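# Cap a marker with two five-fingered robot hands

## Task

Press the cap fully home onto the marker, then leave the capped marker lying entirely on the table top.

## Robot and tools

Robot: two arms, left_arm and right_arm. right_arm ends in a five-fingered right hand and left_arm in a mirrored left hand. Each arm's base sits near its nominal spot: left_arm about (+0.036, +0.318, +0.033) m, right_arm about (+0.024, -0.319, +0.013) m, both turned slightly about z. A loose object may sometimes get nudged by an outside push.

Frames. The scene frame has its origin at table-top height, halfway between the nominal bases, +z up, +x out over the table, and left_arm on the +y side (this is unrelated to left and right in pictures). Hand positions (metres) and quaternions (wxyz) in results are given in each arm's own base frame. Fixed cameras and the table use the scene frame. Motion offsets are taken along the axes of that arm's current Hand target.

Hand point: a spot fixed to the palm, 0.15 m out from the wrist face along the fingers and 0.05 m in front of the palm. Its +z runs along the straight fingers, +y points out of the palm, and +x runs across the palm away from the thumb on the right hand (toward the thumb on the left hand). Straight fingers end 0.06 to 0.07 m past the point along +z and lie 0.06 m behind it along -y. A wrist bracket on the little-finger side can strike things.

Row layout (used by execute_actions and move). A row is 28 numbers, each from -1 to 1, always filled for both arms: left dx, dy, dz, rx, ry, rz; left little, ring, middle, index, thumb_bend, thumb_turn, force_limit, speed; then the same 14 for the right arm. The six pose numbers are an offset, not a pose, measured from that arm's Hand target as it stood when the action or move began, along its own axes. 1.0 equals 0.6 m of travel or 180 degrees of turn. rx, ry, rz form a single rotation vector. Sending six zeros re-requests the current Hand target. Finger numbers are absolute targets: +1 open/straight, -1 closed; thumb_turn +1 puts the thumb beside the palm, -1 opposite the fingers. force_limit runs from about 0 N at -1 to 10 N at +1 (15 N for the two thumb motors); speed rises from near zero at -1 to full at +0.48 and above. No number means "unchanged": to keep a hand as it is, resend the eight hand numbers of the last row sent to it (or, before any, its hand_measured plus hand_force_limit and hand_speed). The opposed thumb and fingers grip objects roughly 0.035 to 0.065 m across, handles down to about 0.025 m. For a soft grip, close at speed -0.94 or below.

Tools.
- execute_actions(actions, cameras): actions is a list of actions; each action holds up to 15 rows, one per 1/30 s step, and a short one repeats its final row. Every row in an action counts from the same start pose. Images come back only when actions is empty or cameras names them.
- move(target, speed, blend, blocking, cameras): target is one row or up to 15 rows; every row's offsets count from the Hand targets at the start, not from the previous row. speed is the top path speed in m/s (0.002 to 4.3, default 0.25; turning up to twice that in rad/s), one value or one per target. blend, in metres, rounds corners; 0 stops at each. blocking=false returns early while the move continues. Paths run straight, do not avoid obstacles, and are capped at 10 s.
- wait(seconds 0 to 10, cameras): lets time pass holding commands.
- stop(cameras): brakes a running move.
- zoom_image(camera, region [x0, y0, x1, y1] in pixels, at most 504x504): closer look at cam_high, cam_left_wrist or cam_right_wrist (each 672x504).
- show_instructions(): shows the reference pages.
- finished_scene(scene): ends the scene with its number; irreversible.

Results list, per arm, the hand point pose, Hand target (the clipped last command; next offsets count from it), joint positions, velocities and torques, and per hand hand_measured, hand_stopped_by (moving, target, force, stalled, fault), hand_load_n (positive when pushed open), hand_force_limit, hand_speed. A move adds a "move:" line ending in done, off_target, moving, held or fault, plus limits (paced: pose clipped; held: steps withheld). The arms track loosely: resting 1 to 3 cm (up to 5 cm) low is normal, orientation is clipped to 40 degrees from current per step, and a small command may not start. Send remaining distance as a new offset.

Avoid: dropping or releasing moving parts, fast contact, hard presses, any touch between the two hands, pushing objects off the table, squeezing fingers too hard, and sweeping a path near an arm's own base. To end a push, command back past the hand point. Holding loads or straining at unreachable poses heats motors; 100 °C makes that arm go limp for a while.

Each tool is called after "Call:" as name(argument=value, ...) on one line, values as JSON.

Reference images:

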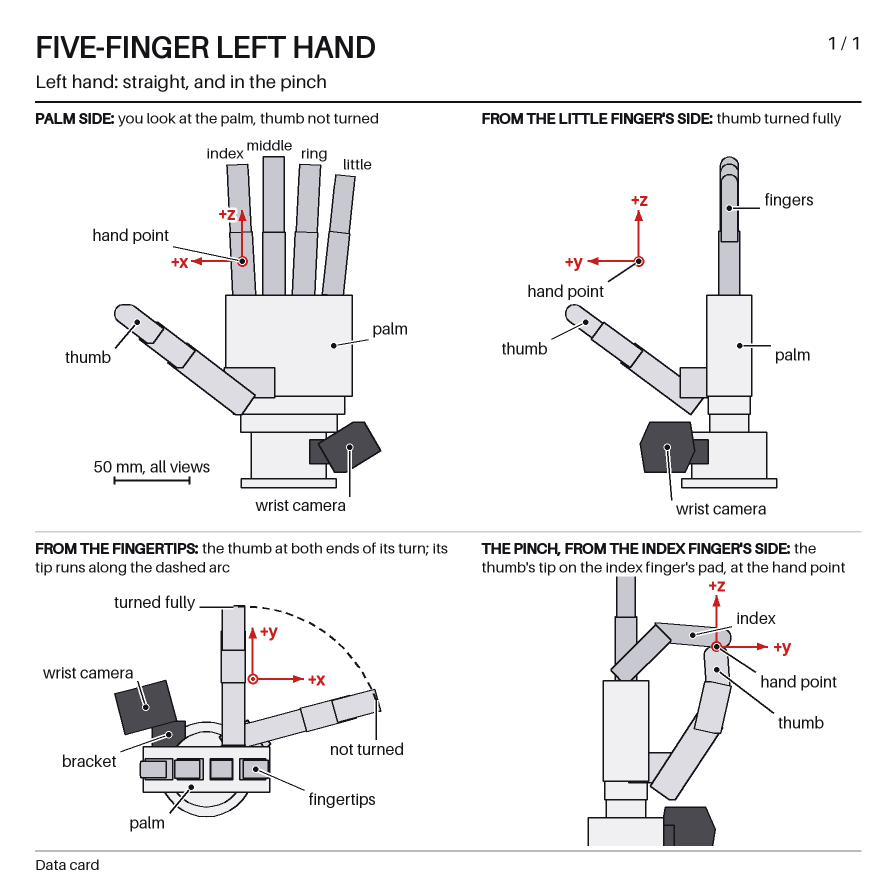

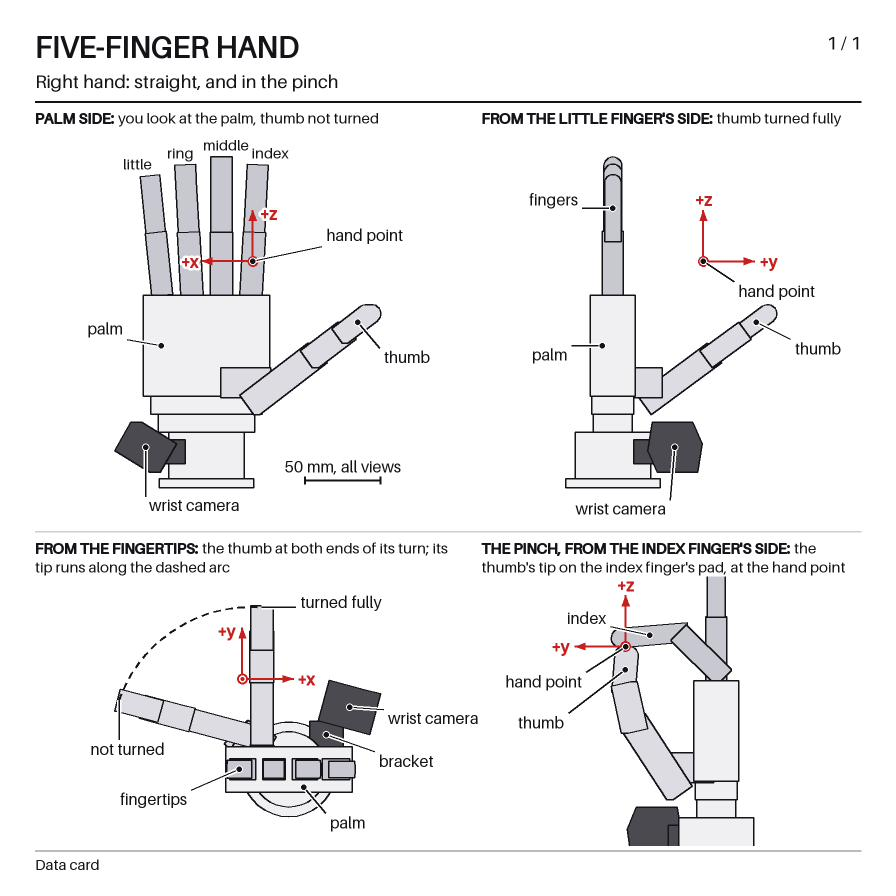

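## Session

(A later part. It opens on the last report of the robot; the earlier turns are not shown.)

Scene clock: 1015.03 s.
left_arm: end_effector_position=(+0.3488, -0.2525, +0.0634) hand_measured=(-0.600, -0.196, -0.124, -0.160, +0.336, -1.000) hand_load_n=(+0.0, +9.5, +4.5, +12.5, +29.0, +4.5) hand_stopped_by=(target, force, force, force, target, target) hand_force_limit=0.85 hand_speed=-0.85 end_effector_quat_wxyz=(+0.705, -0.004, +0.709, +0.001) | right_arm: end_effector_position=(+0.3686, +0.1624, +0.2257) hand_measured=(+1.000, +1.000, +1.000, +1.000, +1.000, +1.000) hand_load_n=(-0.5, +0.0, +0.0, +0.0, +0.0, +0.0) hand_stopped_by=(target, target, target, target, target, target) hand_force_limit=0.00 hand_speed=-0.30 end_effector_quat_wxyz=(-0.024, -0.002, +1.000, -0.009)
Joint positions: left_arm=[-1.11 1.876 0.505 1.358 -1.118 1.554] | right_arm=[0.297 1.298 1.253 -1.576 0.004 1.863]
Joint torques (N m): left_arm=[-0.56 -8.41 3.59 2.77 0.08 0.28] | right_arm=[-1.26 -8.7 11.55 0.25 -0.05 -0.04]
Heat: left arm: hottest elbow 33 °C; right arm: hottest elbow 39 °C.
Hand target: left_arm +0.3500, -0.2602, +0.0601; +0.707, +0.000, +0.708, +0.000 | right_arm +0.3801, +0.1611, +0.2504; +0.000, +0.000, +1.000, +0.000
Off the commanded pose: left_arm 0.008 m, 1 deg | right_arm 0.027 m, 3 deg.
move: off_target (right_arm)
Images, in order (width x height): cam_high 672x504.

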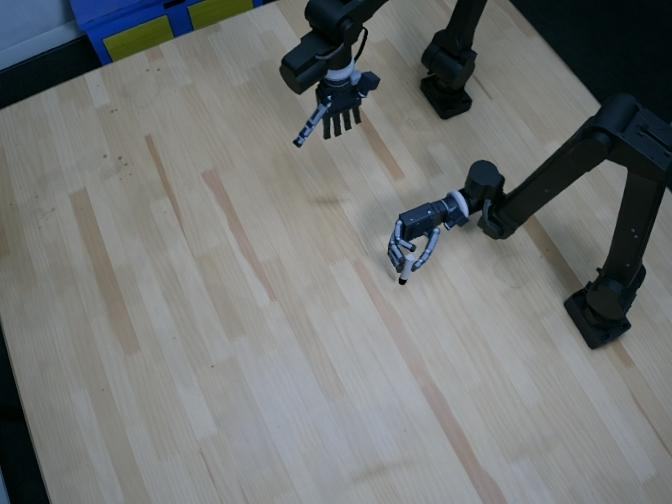

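Call:
move(target=[[0.05,0,0,0,0,0,-0.6,-0.8,-0.8,-0.8,0.33,-1,0.85,-0.85,0,0,0,0,0,0,1,1,1,1,1,1,0,-0.3],[0.1,0,0,0,0.014,-0.016,-0.6,-0.8,-0.8,-0.8,0.33,-1,0.85,-0.85,0,0,0,0,0,0,1,1,1,1,1,1,0,-0.3]], speed=0.06, cameras=["cam_high"])

Call:
zoom_image(camera="cam_high", region=[365, 220, 435, 310])

Scene clock: 1031.77 s.
left_arm: end_effector_position=(+0.3497, -0.2567, +0.0200) hand_measured=(-0.600, -0.196, -0.124, -0.160, +0.336, -1.000) hand_load_n=(+0.0, +10.5, +4.5, +11.0, +30.5, +2.5) hand_stopped_by=(target, force, force, force, target, target) hand_force_limit=0.85 hand_speed=-0.85 end_effector_quat_wxyz=(+0.700, -0.016, +0.714, -0.011) | right_arm: end_effector_position=(+0.3686, +0.1624, +0.2257) hand_measured=(+1.000, +1.000, +1.000, +1.000, +1.000, +1.000) hand_load_n=(+0.0, +0.0, +0.0, +0.0, +0.0, +0.0) hand_stopped_by=(target, target, target, target, target, target) hand_force_limit=0.00 hand_speed=-0.30 end_effector_quat_wxyz=(-0.024, -0.002, +1.000, -0.009)
Joint positions: left_arm=[-1.11 2.024 0.534 1.445 -1.117 1.491] | right_arm=[0.297 1.298 1.253 -1.576 0.004 1.863]
Joint torques (N m): left_arm=[-0.15 -8 2.32 1.28 0.33 -0.41] | right_arm=[-1.26 -8.88 11.56 0.25 -0.06 -0.03]
Heat: left arm: hottest elbow 32 °C; right arm: hottest elbow 40 °C.
Hand target: left_arm +0.3499, -0.2601, +0.0001; +0.691, -0.018, +0.723, -0.018 | right_arm +0.3801, +0.1611, +0.2504; +0.000, +0.000, +1.000, +0.000
Off the commanded pose: left_arm 0.020 m, 2 deg | right_arm 0.027 m, 3 deg.
move: off_target (left_arm, right_arm)
Images, in order (width x height): cam_high 672x504.

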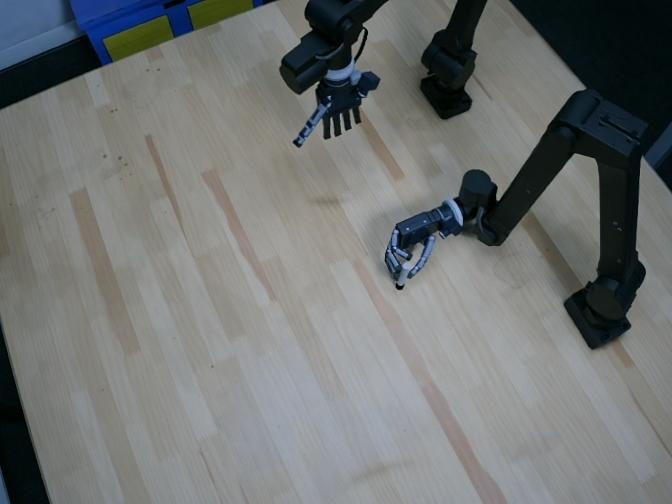

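Scaled by 5.600 from the camera's 672x504 image, which has a finer 960x720 frame.

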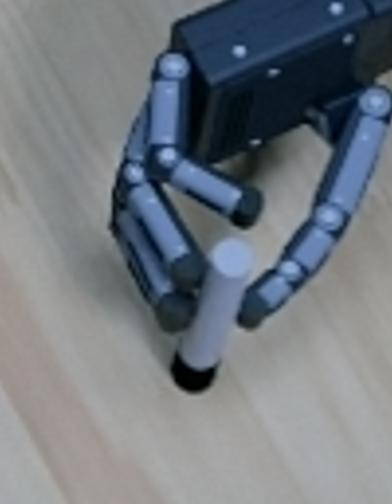

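Call:
move(target=[[0.0416,0.0021,0.0019,0,0.01,-0.01,-0.6,-0.8,-0.8,-0.8,0.33,-1,0.85,-0.85,0,0,0,0,0,0,1,1,1,1,1,1,0,-0.3]], speed=0.06, cameras=["cam_high"])

Call:
zoom_image(camera="cam_high", region=[365, 220, 435, 310])

Scene clock: 1037.73 s.
left_arm: end_effector_position=(+0.3503, -0.2573, +0.0184) hand_measured=(-0.600, -0.196, -0.124, -0.160, +0.336, -1.000) hand_load_n=(+0.0, +12.5, +4.0, +6.5, +32.5, -3.0) hand_stopped_by=(target, force, force, force, target, target) hand_force_limit=0.85 hand_speed=-0.85 end_effector_quat_wxyz=(+0.700, -0.020, +0.714, -0.010) | right_arm: end_effector_position=(+0.3686, +0.1624, +0.2257) hand_measured=(+1.000, +1.000, +1.000, +1.000, +1.000, +1.000) hand_load_n=(+0.0, +0.0, +0.0, +0.0, +0.0, +0.0) hand_stopped_by=(target, target, target, target, target, target) hand_force_limit=0.00 hand_speed=-0.30 end_effector_quat_wxyz=(-0.024, -0.002, +1.000, -0.009)
Joint positions: left_arm=[-1.11 2.031 0.54 1.445 -1.123 1.489] | right_arm=[0.297 1.298 1.253 -1.576 0.004 1.863]
Joint torques (N m): left_arm=[-0.09 -4.66 2.24 0.85 0.81 -1.11] | right_arm=[-1.44 -8.76 11.56 0.27 -0.04 -0.03]
Heat: left arm: hottest elbow 32 °C; right arm: hottest elbow 40 °C.
Hand target: left_arm +0.3499, -0.2601, -0.0249; +0.679, -0.029, +0.733, -0.029 | right_arm +0.3801, +0.1611, +0.2504; +0.000, +0.000, +1.000, +0.000
Off the commanded pose: left_arm 0.043 m, 4 deg | right_arm 0.027 m, 3 deg.
move: off_target (left_arm, right_arm)
Images, in order (width x height): cam_high 672x504.

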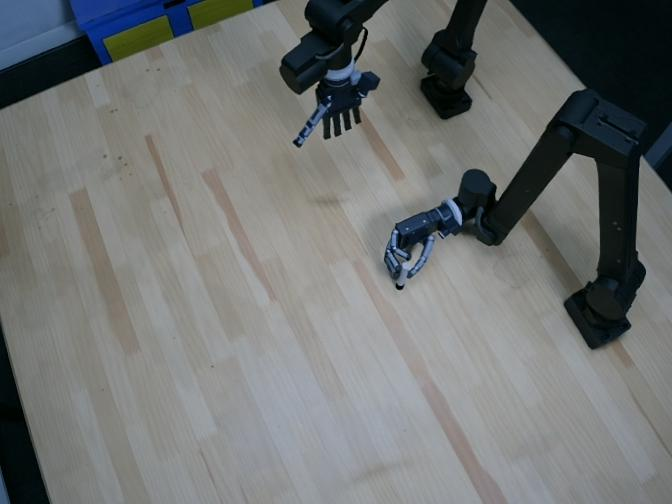

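Scaled by 5.600 from the camera's 672x504 image, which has a finer 960x720 frame.

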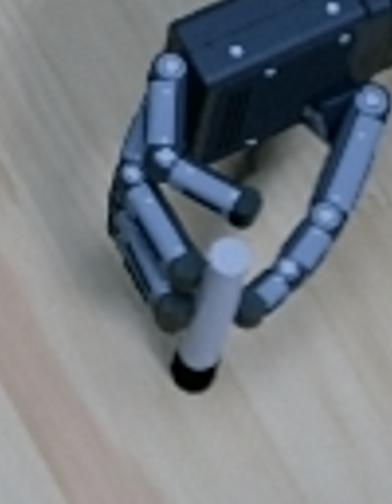

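Call:
move(target=[[0.0416,0.003,0.003,0,0.01,-0.011,-0.6,-0.8,-0.8,-0.8,0.33,-1,0.85,-0.85,0,0,0,0,0,0,1,1,1,1,1,1,0,-0.3]], speed=0.06, cameras=["cam_high"])

Call:
zoom_image(camera="cam_high", region=[365, 220, 435, 310])

Scene clock: 1046.77 s.
left_arm: end_effector_position=(+0.3491, -0.2601, -0.0273) hand_measured=(-0.600, -0.196, -0.124, -0.162, +0.330, -1.000) hand_load_n=(+0.0, +0.0, +0.0, -5.5, +0.5, +0.0) hand_stopped_by=(target, force, force, force, target, target) hand_force_limit=0.85 hand_speed=-0.85 end_effector_quat_wxyz=(+0.682, -0.034, +0.730, -0.030) | right_arm: end_effector_position=(+0.3686, +0.1624, +0.2257) hand_measured=(+1.000, +1.000, +1.000, +1.000, +1.000, +1.000) hand_load_n=(+0.5, +0.0, +0.0, +0.0, +0.0, +0.0) hand_stopped_by=(target, target, target, target, target, target) hand_force_limit=0.00 hand_speed=-0.30 end_effector_quat_wxyz=(-0.024, -0.002, +1.000, -0.009)
Joint positions: left_arm=[-1.108 2.129 0.562 1.413 -1.106 1.342] | right_arm=[0.297 1.298 1.253 -1.576 0.004 1.863]
Joint torques (N m): left_arm=[0.67 -8.88 1.46 0.57 0.79 -0.63] | right_arm=[-1.38 -8.76 11.55 0.28 -0.04 -0.02]
Heat: left arm: hottest elbow 32 °C; right arm: hottest elbow 41 °C.
Hand target: left_arm +0.3498, -0.2604, -0.0500; +0.667, -0.041, +0.743, -0.041 | right_arm +0.3801, +0.1611, +0.2504; +0.000, +0.000, +1.000, +0.000
Off the commanded pose: left_arm 0.023 m, 3 deg | right_arm 0.027 m, 3 deg.
move: off_target (left_arm, right_arm)
Images, in order (width x height): cam_high 672x504.

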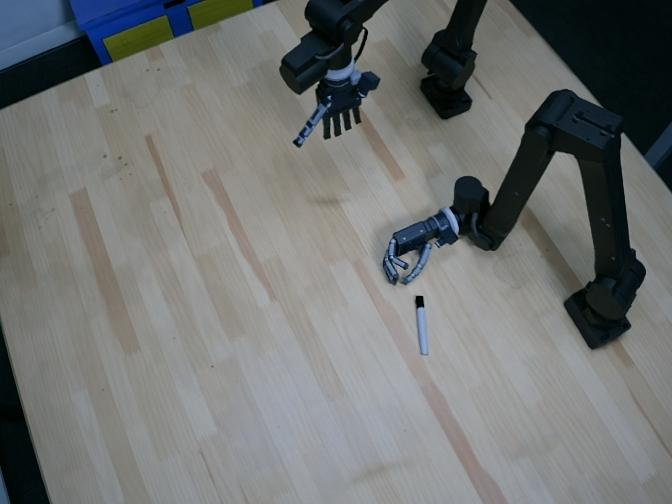

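Scaled by 5.600 from the camera's 672x504 image, which has a finer 960x720 frame.

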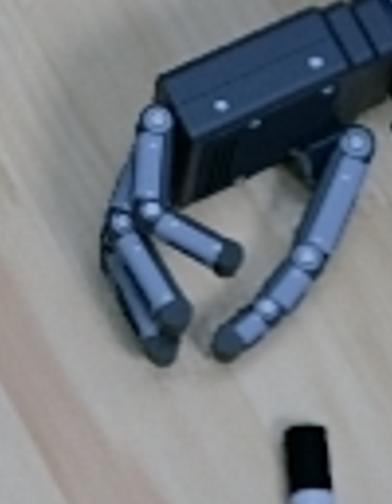

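Call:
move(target=[-0.2,0,-0.02,0,0,0,-0.6,-0.8,-0.8,-0.8,0.33,-1,0.85,-0.85,0,0,0,0,0,0,1,1,1,1,1,1,0,-0.3], speed=0.2, cameras=["cam_high","cam_right_wrist"])

Call:
zoom_image(camera="cam_high", region=[405, 285, 445, 325])

Call:
zoom_image(camera="cam_high", region=[395, 285, 455, 365])

Scene clock: 1052.63 s.
left_arm: end_effector_position=(+0.3495, -0.2492, +0.0673) hand_measured=(-0.600, -0.196, -0.124, -0.162, +0.330, -1.000) hand_load_n=(+0.0, +0.0, +0.0, +0.0, +0.0, +0.0) hand_stopped_by=(target, force, force, force, target, target) hand_force_limit=0.85 hand_speed=-0.85 end_effector_quat_wxyz=(+0.667, -0.034, +0.743, -0.038) | right_arm: end_effector_position=(+0.3686, +0.1624, +0.2257) hand_measured=(+1.000, +1.000, +1.000, +1.000, +1.000, +1.000) hand_load_n=(+0.0, +0.0, +0.0, +0.0, +0.0, +0.0) hand_stopped_by=(target, target, target, target, target, target) hand_force_limit=0.00 hand_speed=-0.30 end_effector_quat_wxyz=(-0.024, -0.002, +1.000, -0.009)
Joint positions: left_arm=[-1.085 1.692 0.485 0.985 -1.064 1.272] | right_arm=[0.297 1.298 1.253 -1.576 0.004 1.863]
Joint torques (N m): left_arm=[0.44 -10.46 3.19 1.87 -0.09 0.04] | right_arm=[-1.2 -8.7 11.52 0.28 -0.05 -0.03]
Heat: left arm: hottest elbow 32 °C; right arm: hottest elbow 41 °C.
Hand target: left_arm +0.3508, -0.2465, +0.0699; +0.667, -0.041, +0.743, -0.041 | right_arm +0.3801, +0.1611, +0.2504; +0.000, +0.000, +1.000, +0.000
Off the commanded pose: left_arm 0.004 m, 1 deg | right_arm 0.027 m, 3 deg.
move: off_target (right_arm)
camera_calibration:
cam_right_wrist: T_world_to_cam=[[-0.304915, 0.952379, 0.000441096, -0.0442624], [0.827998, 0.264864, 0.494234, -0.461363], [0.470581, 0.151065, -0.869329, 0.116413], [0, 0, 0, 1]] pos_world=[0.313729, 0.146767, 0.329242]
Images, in order (width x height): cam_high 672x504, cam_right_wrist 672x504.

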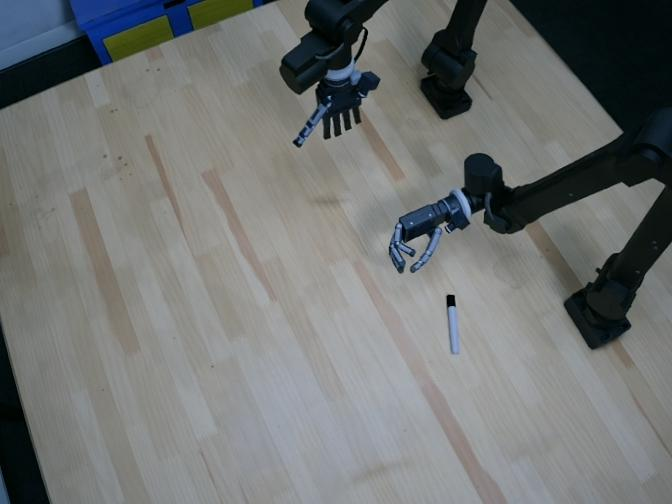

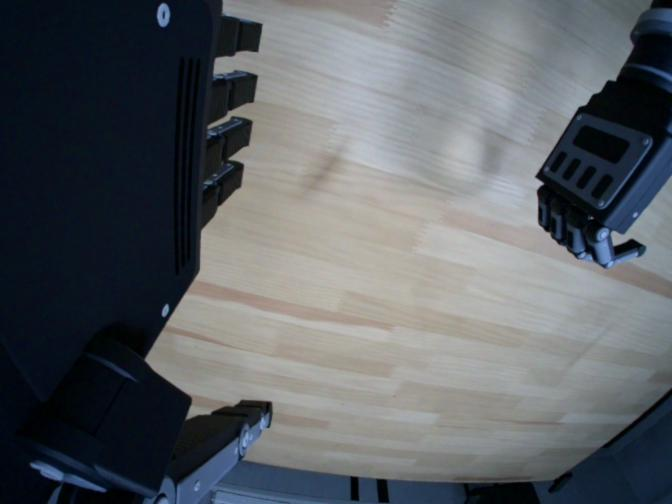

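Scaled by 12.600 from the camera's 672x504 image, which has a finer 960x720 frame.

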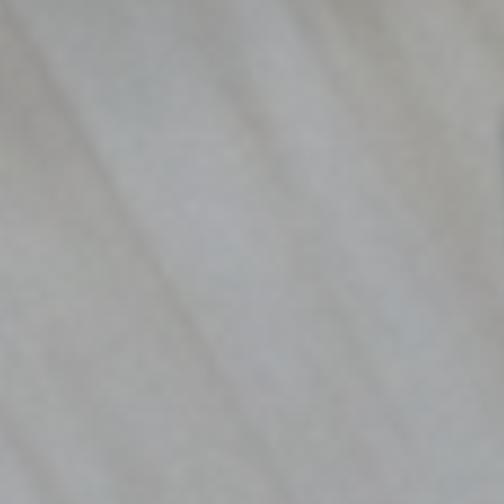

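Scaled by 6.300 from the camera's 672x504 image, which has a finer 960x720 frame.

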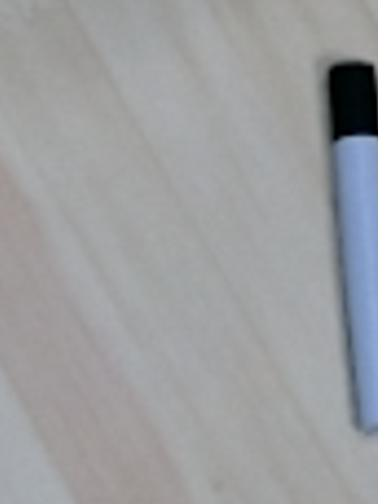

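Call:
wait(seconds=0, cameras=["cam_high"])

Call:
zoom_image(camera="cam_high", region=[420, 270, 520, 370])

Scene clock: 1056.33 s.
left_arm: end_effector_position=(+0.3495, -0.2492, +0.0672) hand_measured=(-0.600, -0.196, -0.124, -0.162, +0.330, -1.000) hand_load_n=(+0.0, +0.0, +0.0, +0.0, +0.0, +0.0) hand_stopped_by=(target, force, force, force, target, target) hand_force_limit=0.85 hand_speed=-0.85 end_effector_quat_wxyz=(+0.667, -0.034, +0.743, -0.038) | right_arm: end_effector_position=(+0.3686, +0.1624, +0.2257) hand_measured=(+1.000, +1.000, +1.000, +1.000, +1.000, +1.000) hand_load_n=(+0.0, +0.0, +0.0, +0.0, +0.0, +0.0) hand_stopped_by=(target, target, target, target, target, target) hand_force_limit=0.00 hand_speed=-0.30 end_effector_quat_wxyz=(-0.024, -0.002, +1.000, -0.009)
Joint positions: left_arm=[-1.085 1.692 0.485 0.985 -1.064 1.272] | right_arm=[0.297 1.298 1.253 -1.576 0.004 1.863]
Joint torques (N m): left_arm=[0.67 -10.34 3.23 1.81 -0.08 0.03] | right_arm=[-1.26 -8.76 11.56 0.28 -0.05 -0.04]
Heat: left arm: hottest elbow 31 °C; right arm: hottest elbow 41 °C.
Hand target: left_arm +0.3508, -0.2465, +0.0699; +0.667, -0.041, +0.743, -0.041 | right_arm +0.3801, +0.1611, +0.2504; +0.000, +0.000, +1.000, +0.000
Off the commanded pose: left_arm 0.004 m, 1 deg | right_arm 0.027 m, 3 deg.
Images, in order (width x height): cam_high 672x504.

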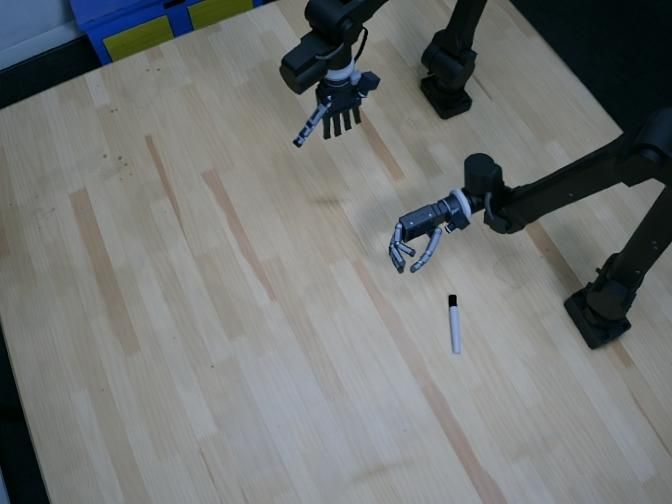

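Scaled by 5.040 from the camera's 672x504 image, which has a finer 960x720 frame.

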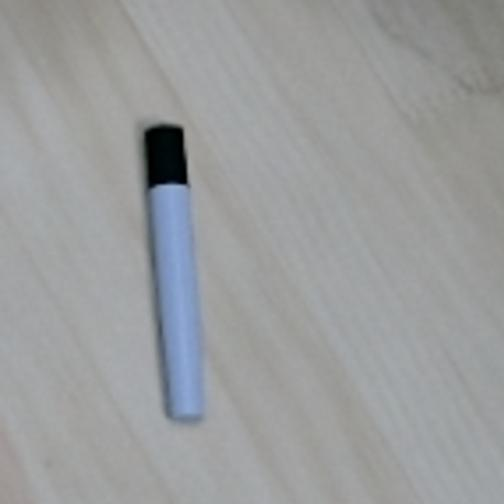

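Call:
move(target=[[-0.06,0,0,0,0,0,1,0.1,0.1,0.1,0.45,-1,0,-0.2,0,0,0,0,0,0,1,1,1,1,1,1,0,-0.3],[-0.0913,0.1723,-0.1242,0.0452,0.156,-0.4245,1,0.1,0.1,0.1,0.45,-1,0,-0.2,0,0,0,0,0,0,1,1,1,1,1,1,0,-0.3]], speed=0.25, blend=0.02, cameras=["cam_high","cam_left_wrist"])

Scene clock: 1091.47 s.
left_arm: end_effector_position=(+0.2848, -0.1387, +0.1232) hand_measured=(+1.000, +0.100, +0.100, +0.100, +0.450, -1.000) hand_load_n=(+0.0, +0.0, +0.0, +0.0, +0.0, +0.0) hand_stopped_by=(target, target, target, target, target, target) hand_force_limit=0.00 hand_speed=-0.20 end_effector_quat_wxyz=(+0.318, -0.426, +0.686, -0.497) | right_arm: end_effector_position=(+0.3686, +0.1624, +0.2257) hand_measured=(+1.000, +1.000, +1.000, +1.000, +1.000, +1.000) hand_load_n=(+0.0, +0.0, +0.0, +0.0, +0.0, +0.0) hand_stopped_by=(target, target, target, target, target, target) hand_force_limit=0.00 hand_speed=-0.30 end_effector_quat_wxyz=(-0.024, -0.002, +1.000, -0.009)
Joint positions: left_arm=[-0.261 0.46 0.204 -0.058 0.175 0.07] | right_arm=[0.297 1.298 1.253 -1.576 0.004 1.863]
Joint torques (N m): left_arm=[0.38 0.26 7.51 2.29 0.2 -0.01] | right_arm=[-1.26 -8.82 11.56 0.28 -0.07 -0.04]
Heat: left arm: hottest elbow 31 °C; right arm: hottest elbow 42 °C.
Hand target: left_arm +0.2819, -0.1369, +0.1199; +0.314, -0.433, +0.684, -0.496 | right_arm +0.3801, +0.1611, +0.2504; +0.000, +0.000, +1.000, +0.000
Off the commanded pose: left_arm 0.005 m, 1 deg | right_arm 0.027 m, 3 deg.
move: off_target (right_arm); blend cut to 0.018 m at target 1
camera_calibration:
cam_left_wrist: T_world_to_cam=[[0.132491, -0.350187, 0.927262, -0.203995], [-0.873235, -0.483841, -0.0579551, 0.186702], [0.468943, -0.802039, -0.3699, -0.0850106], [0, 0, 0, 1]] pos_world=[0.229927, -0.0492843, 0.168532]
Images, in order (width x height): cam_high 672x504, cam_left_wrist 672x504.

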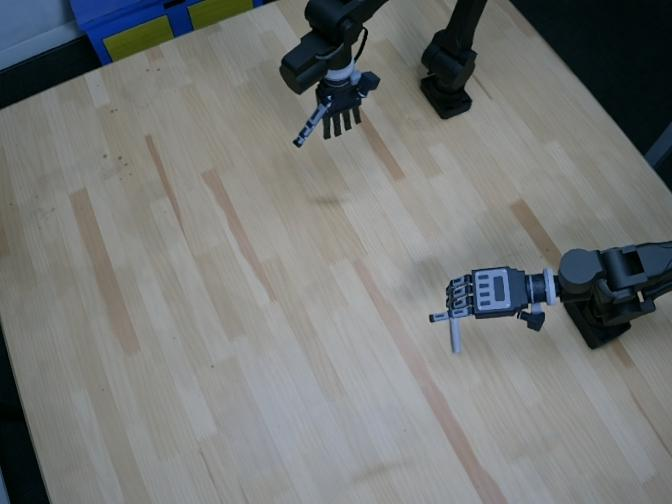

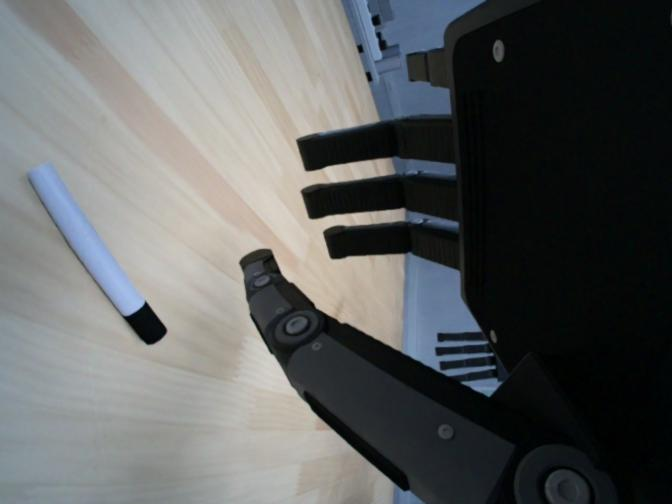

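Call:
zoom_image(camera="cam_left_wrist", region=[105, 280, 175, 350])

Call:
zoom_image(camera="cam_left_wrist", region=[15, 150, 175, 350])

Scaled by 7.200 from the camera's 672x504 image, which has a finer 960x720 frame.

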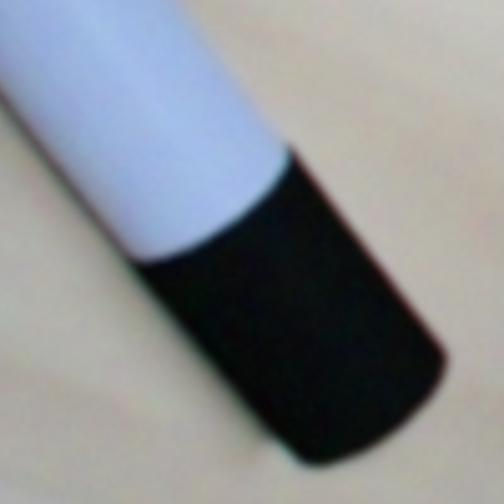

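Scaled by 2.520 from the camera's 672x504 image, which has a finer 960x720 frame.

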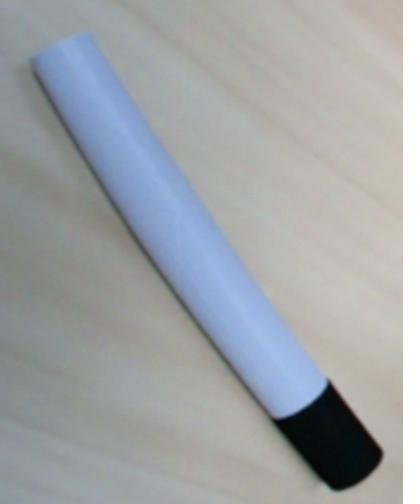

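Call:
finished_scene(scene=3)

The scene is finished: the task was done.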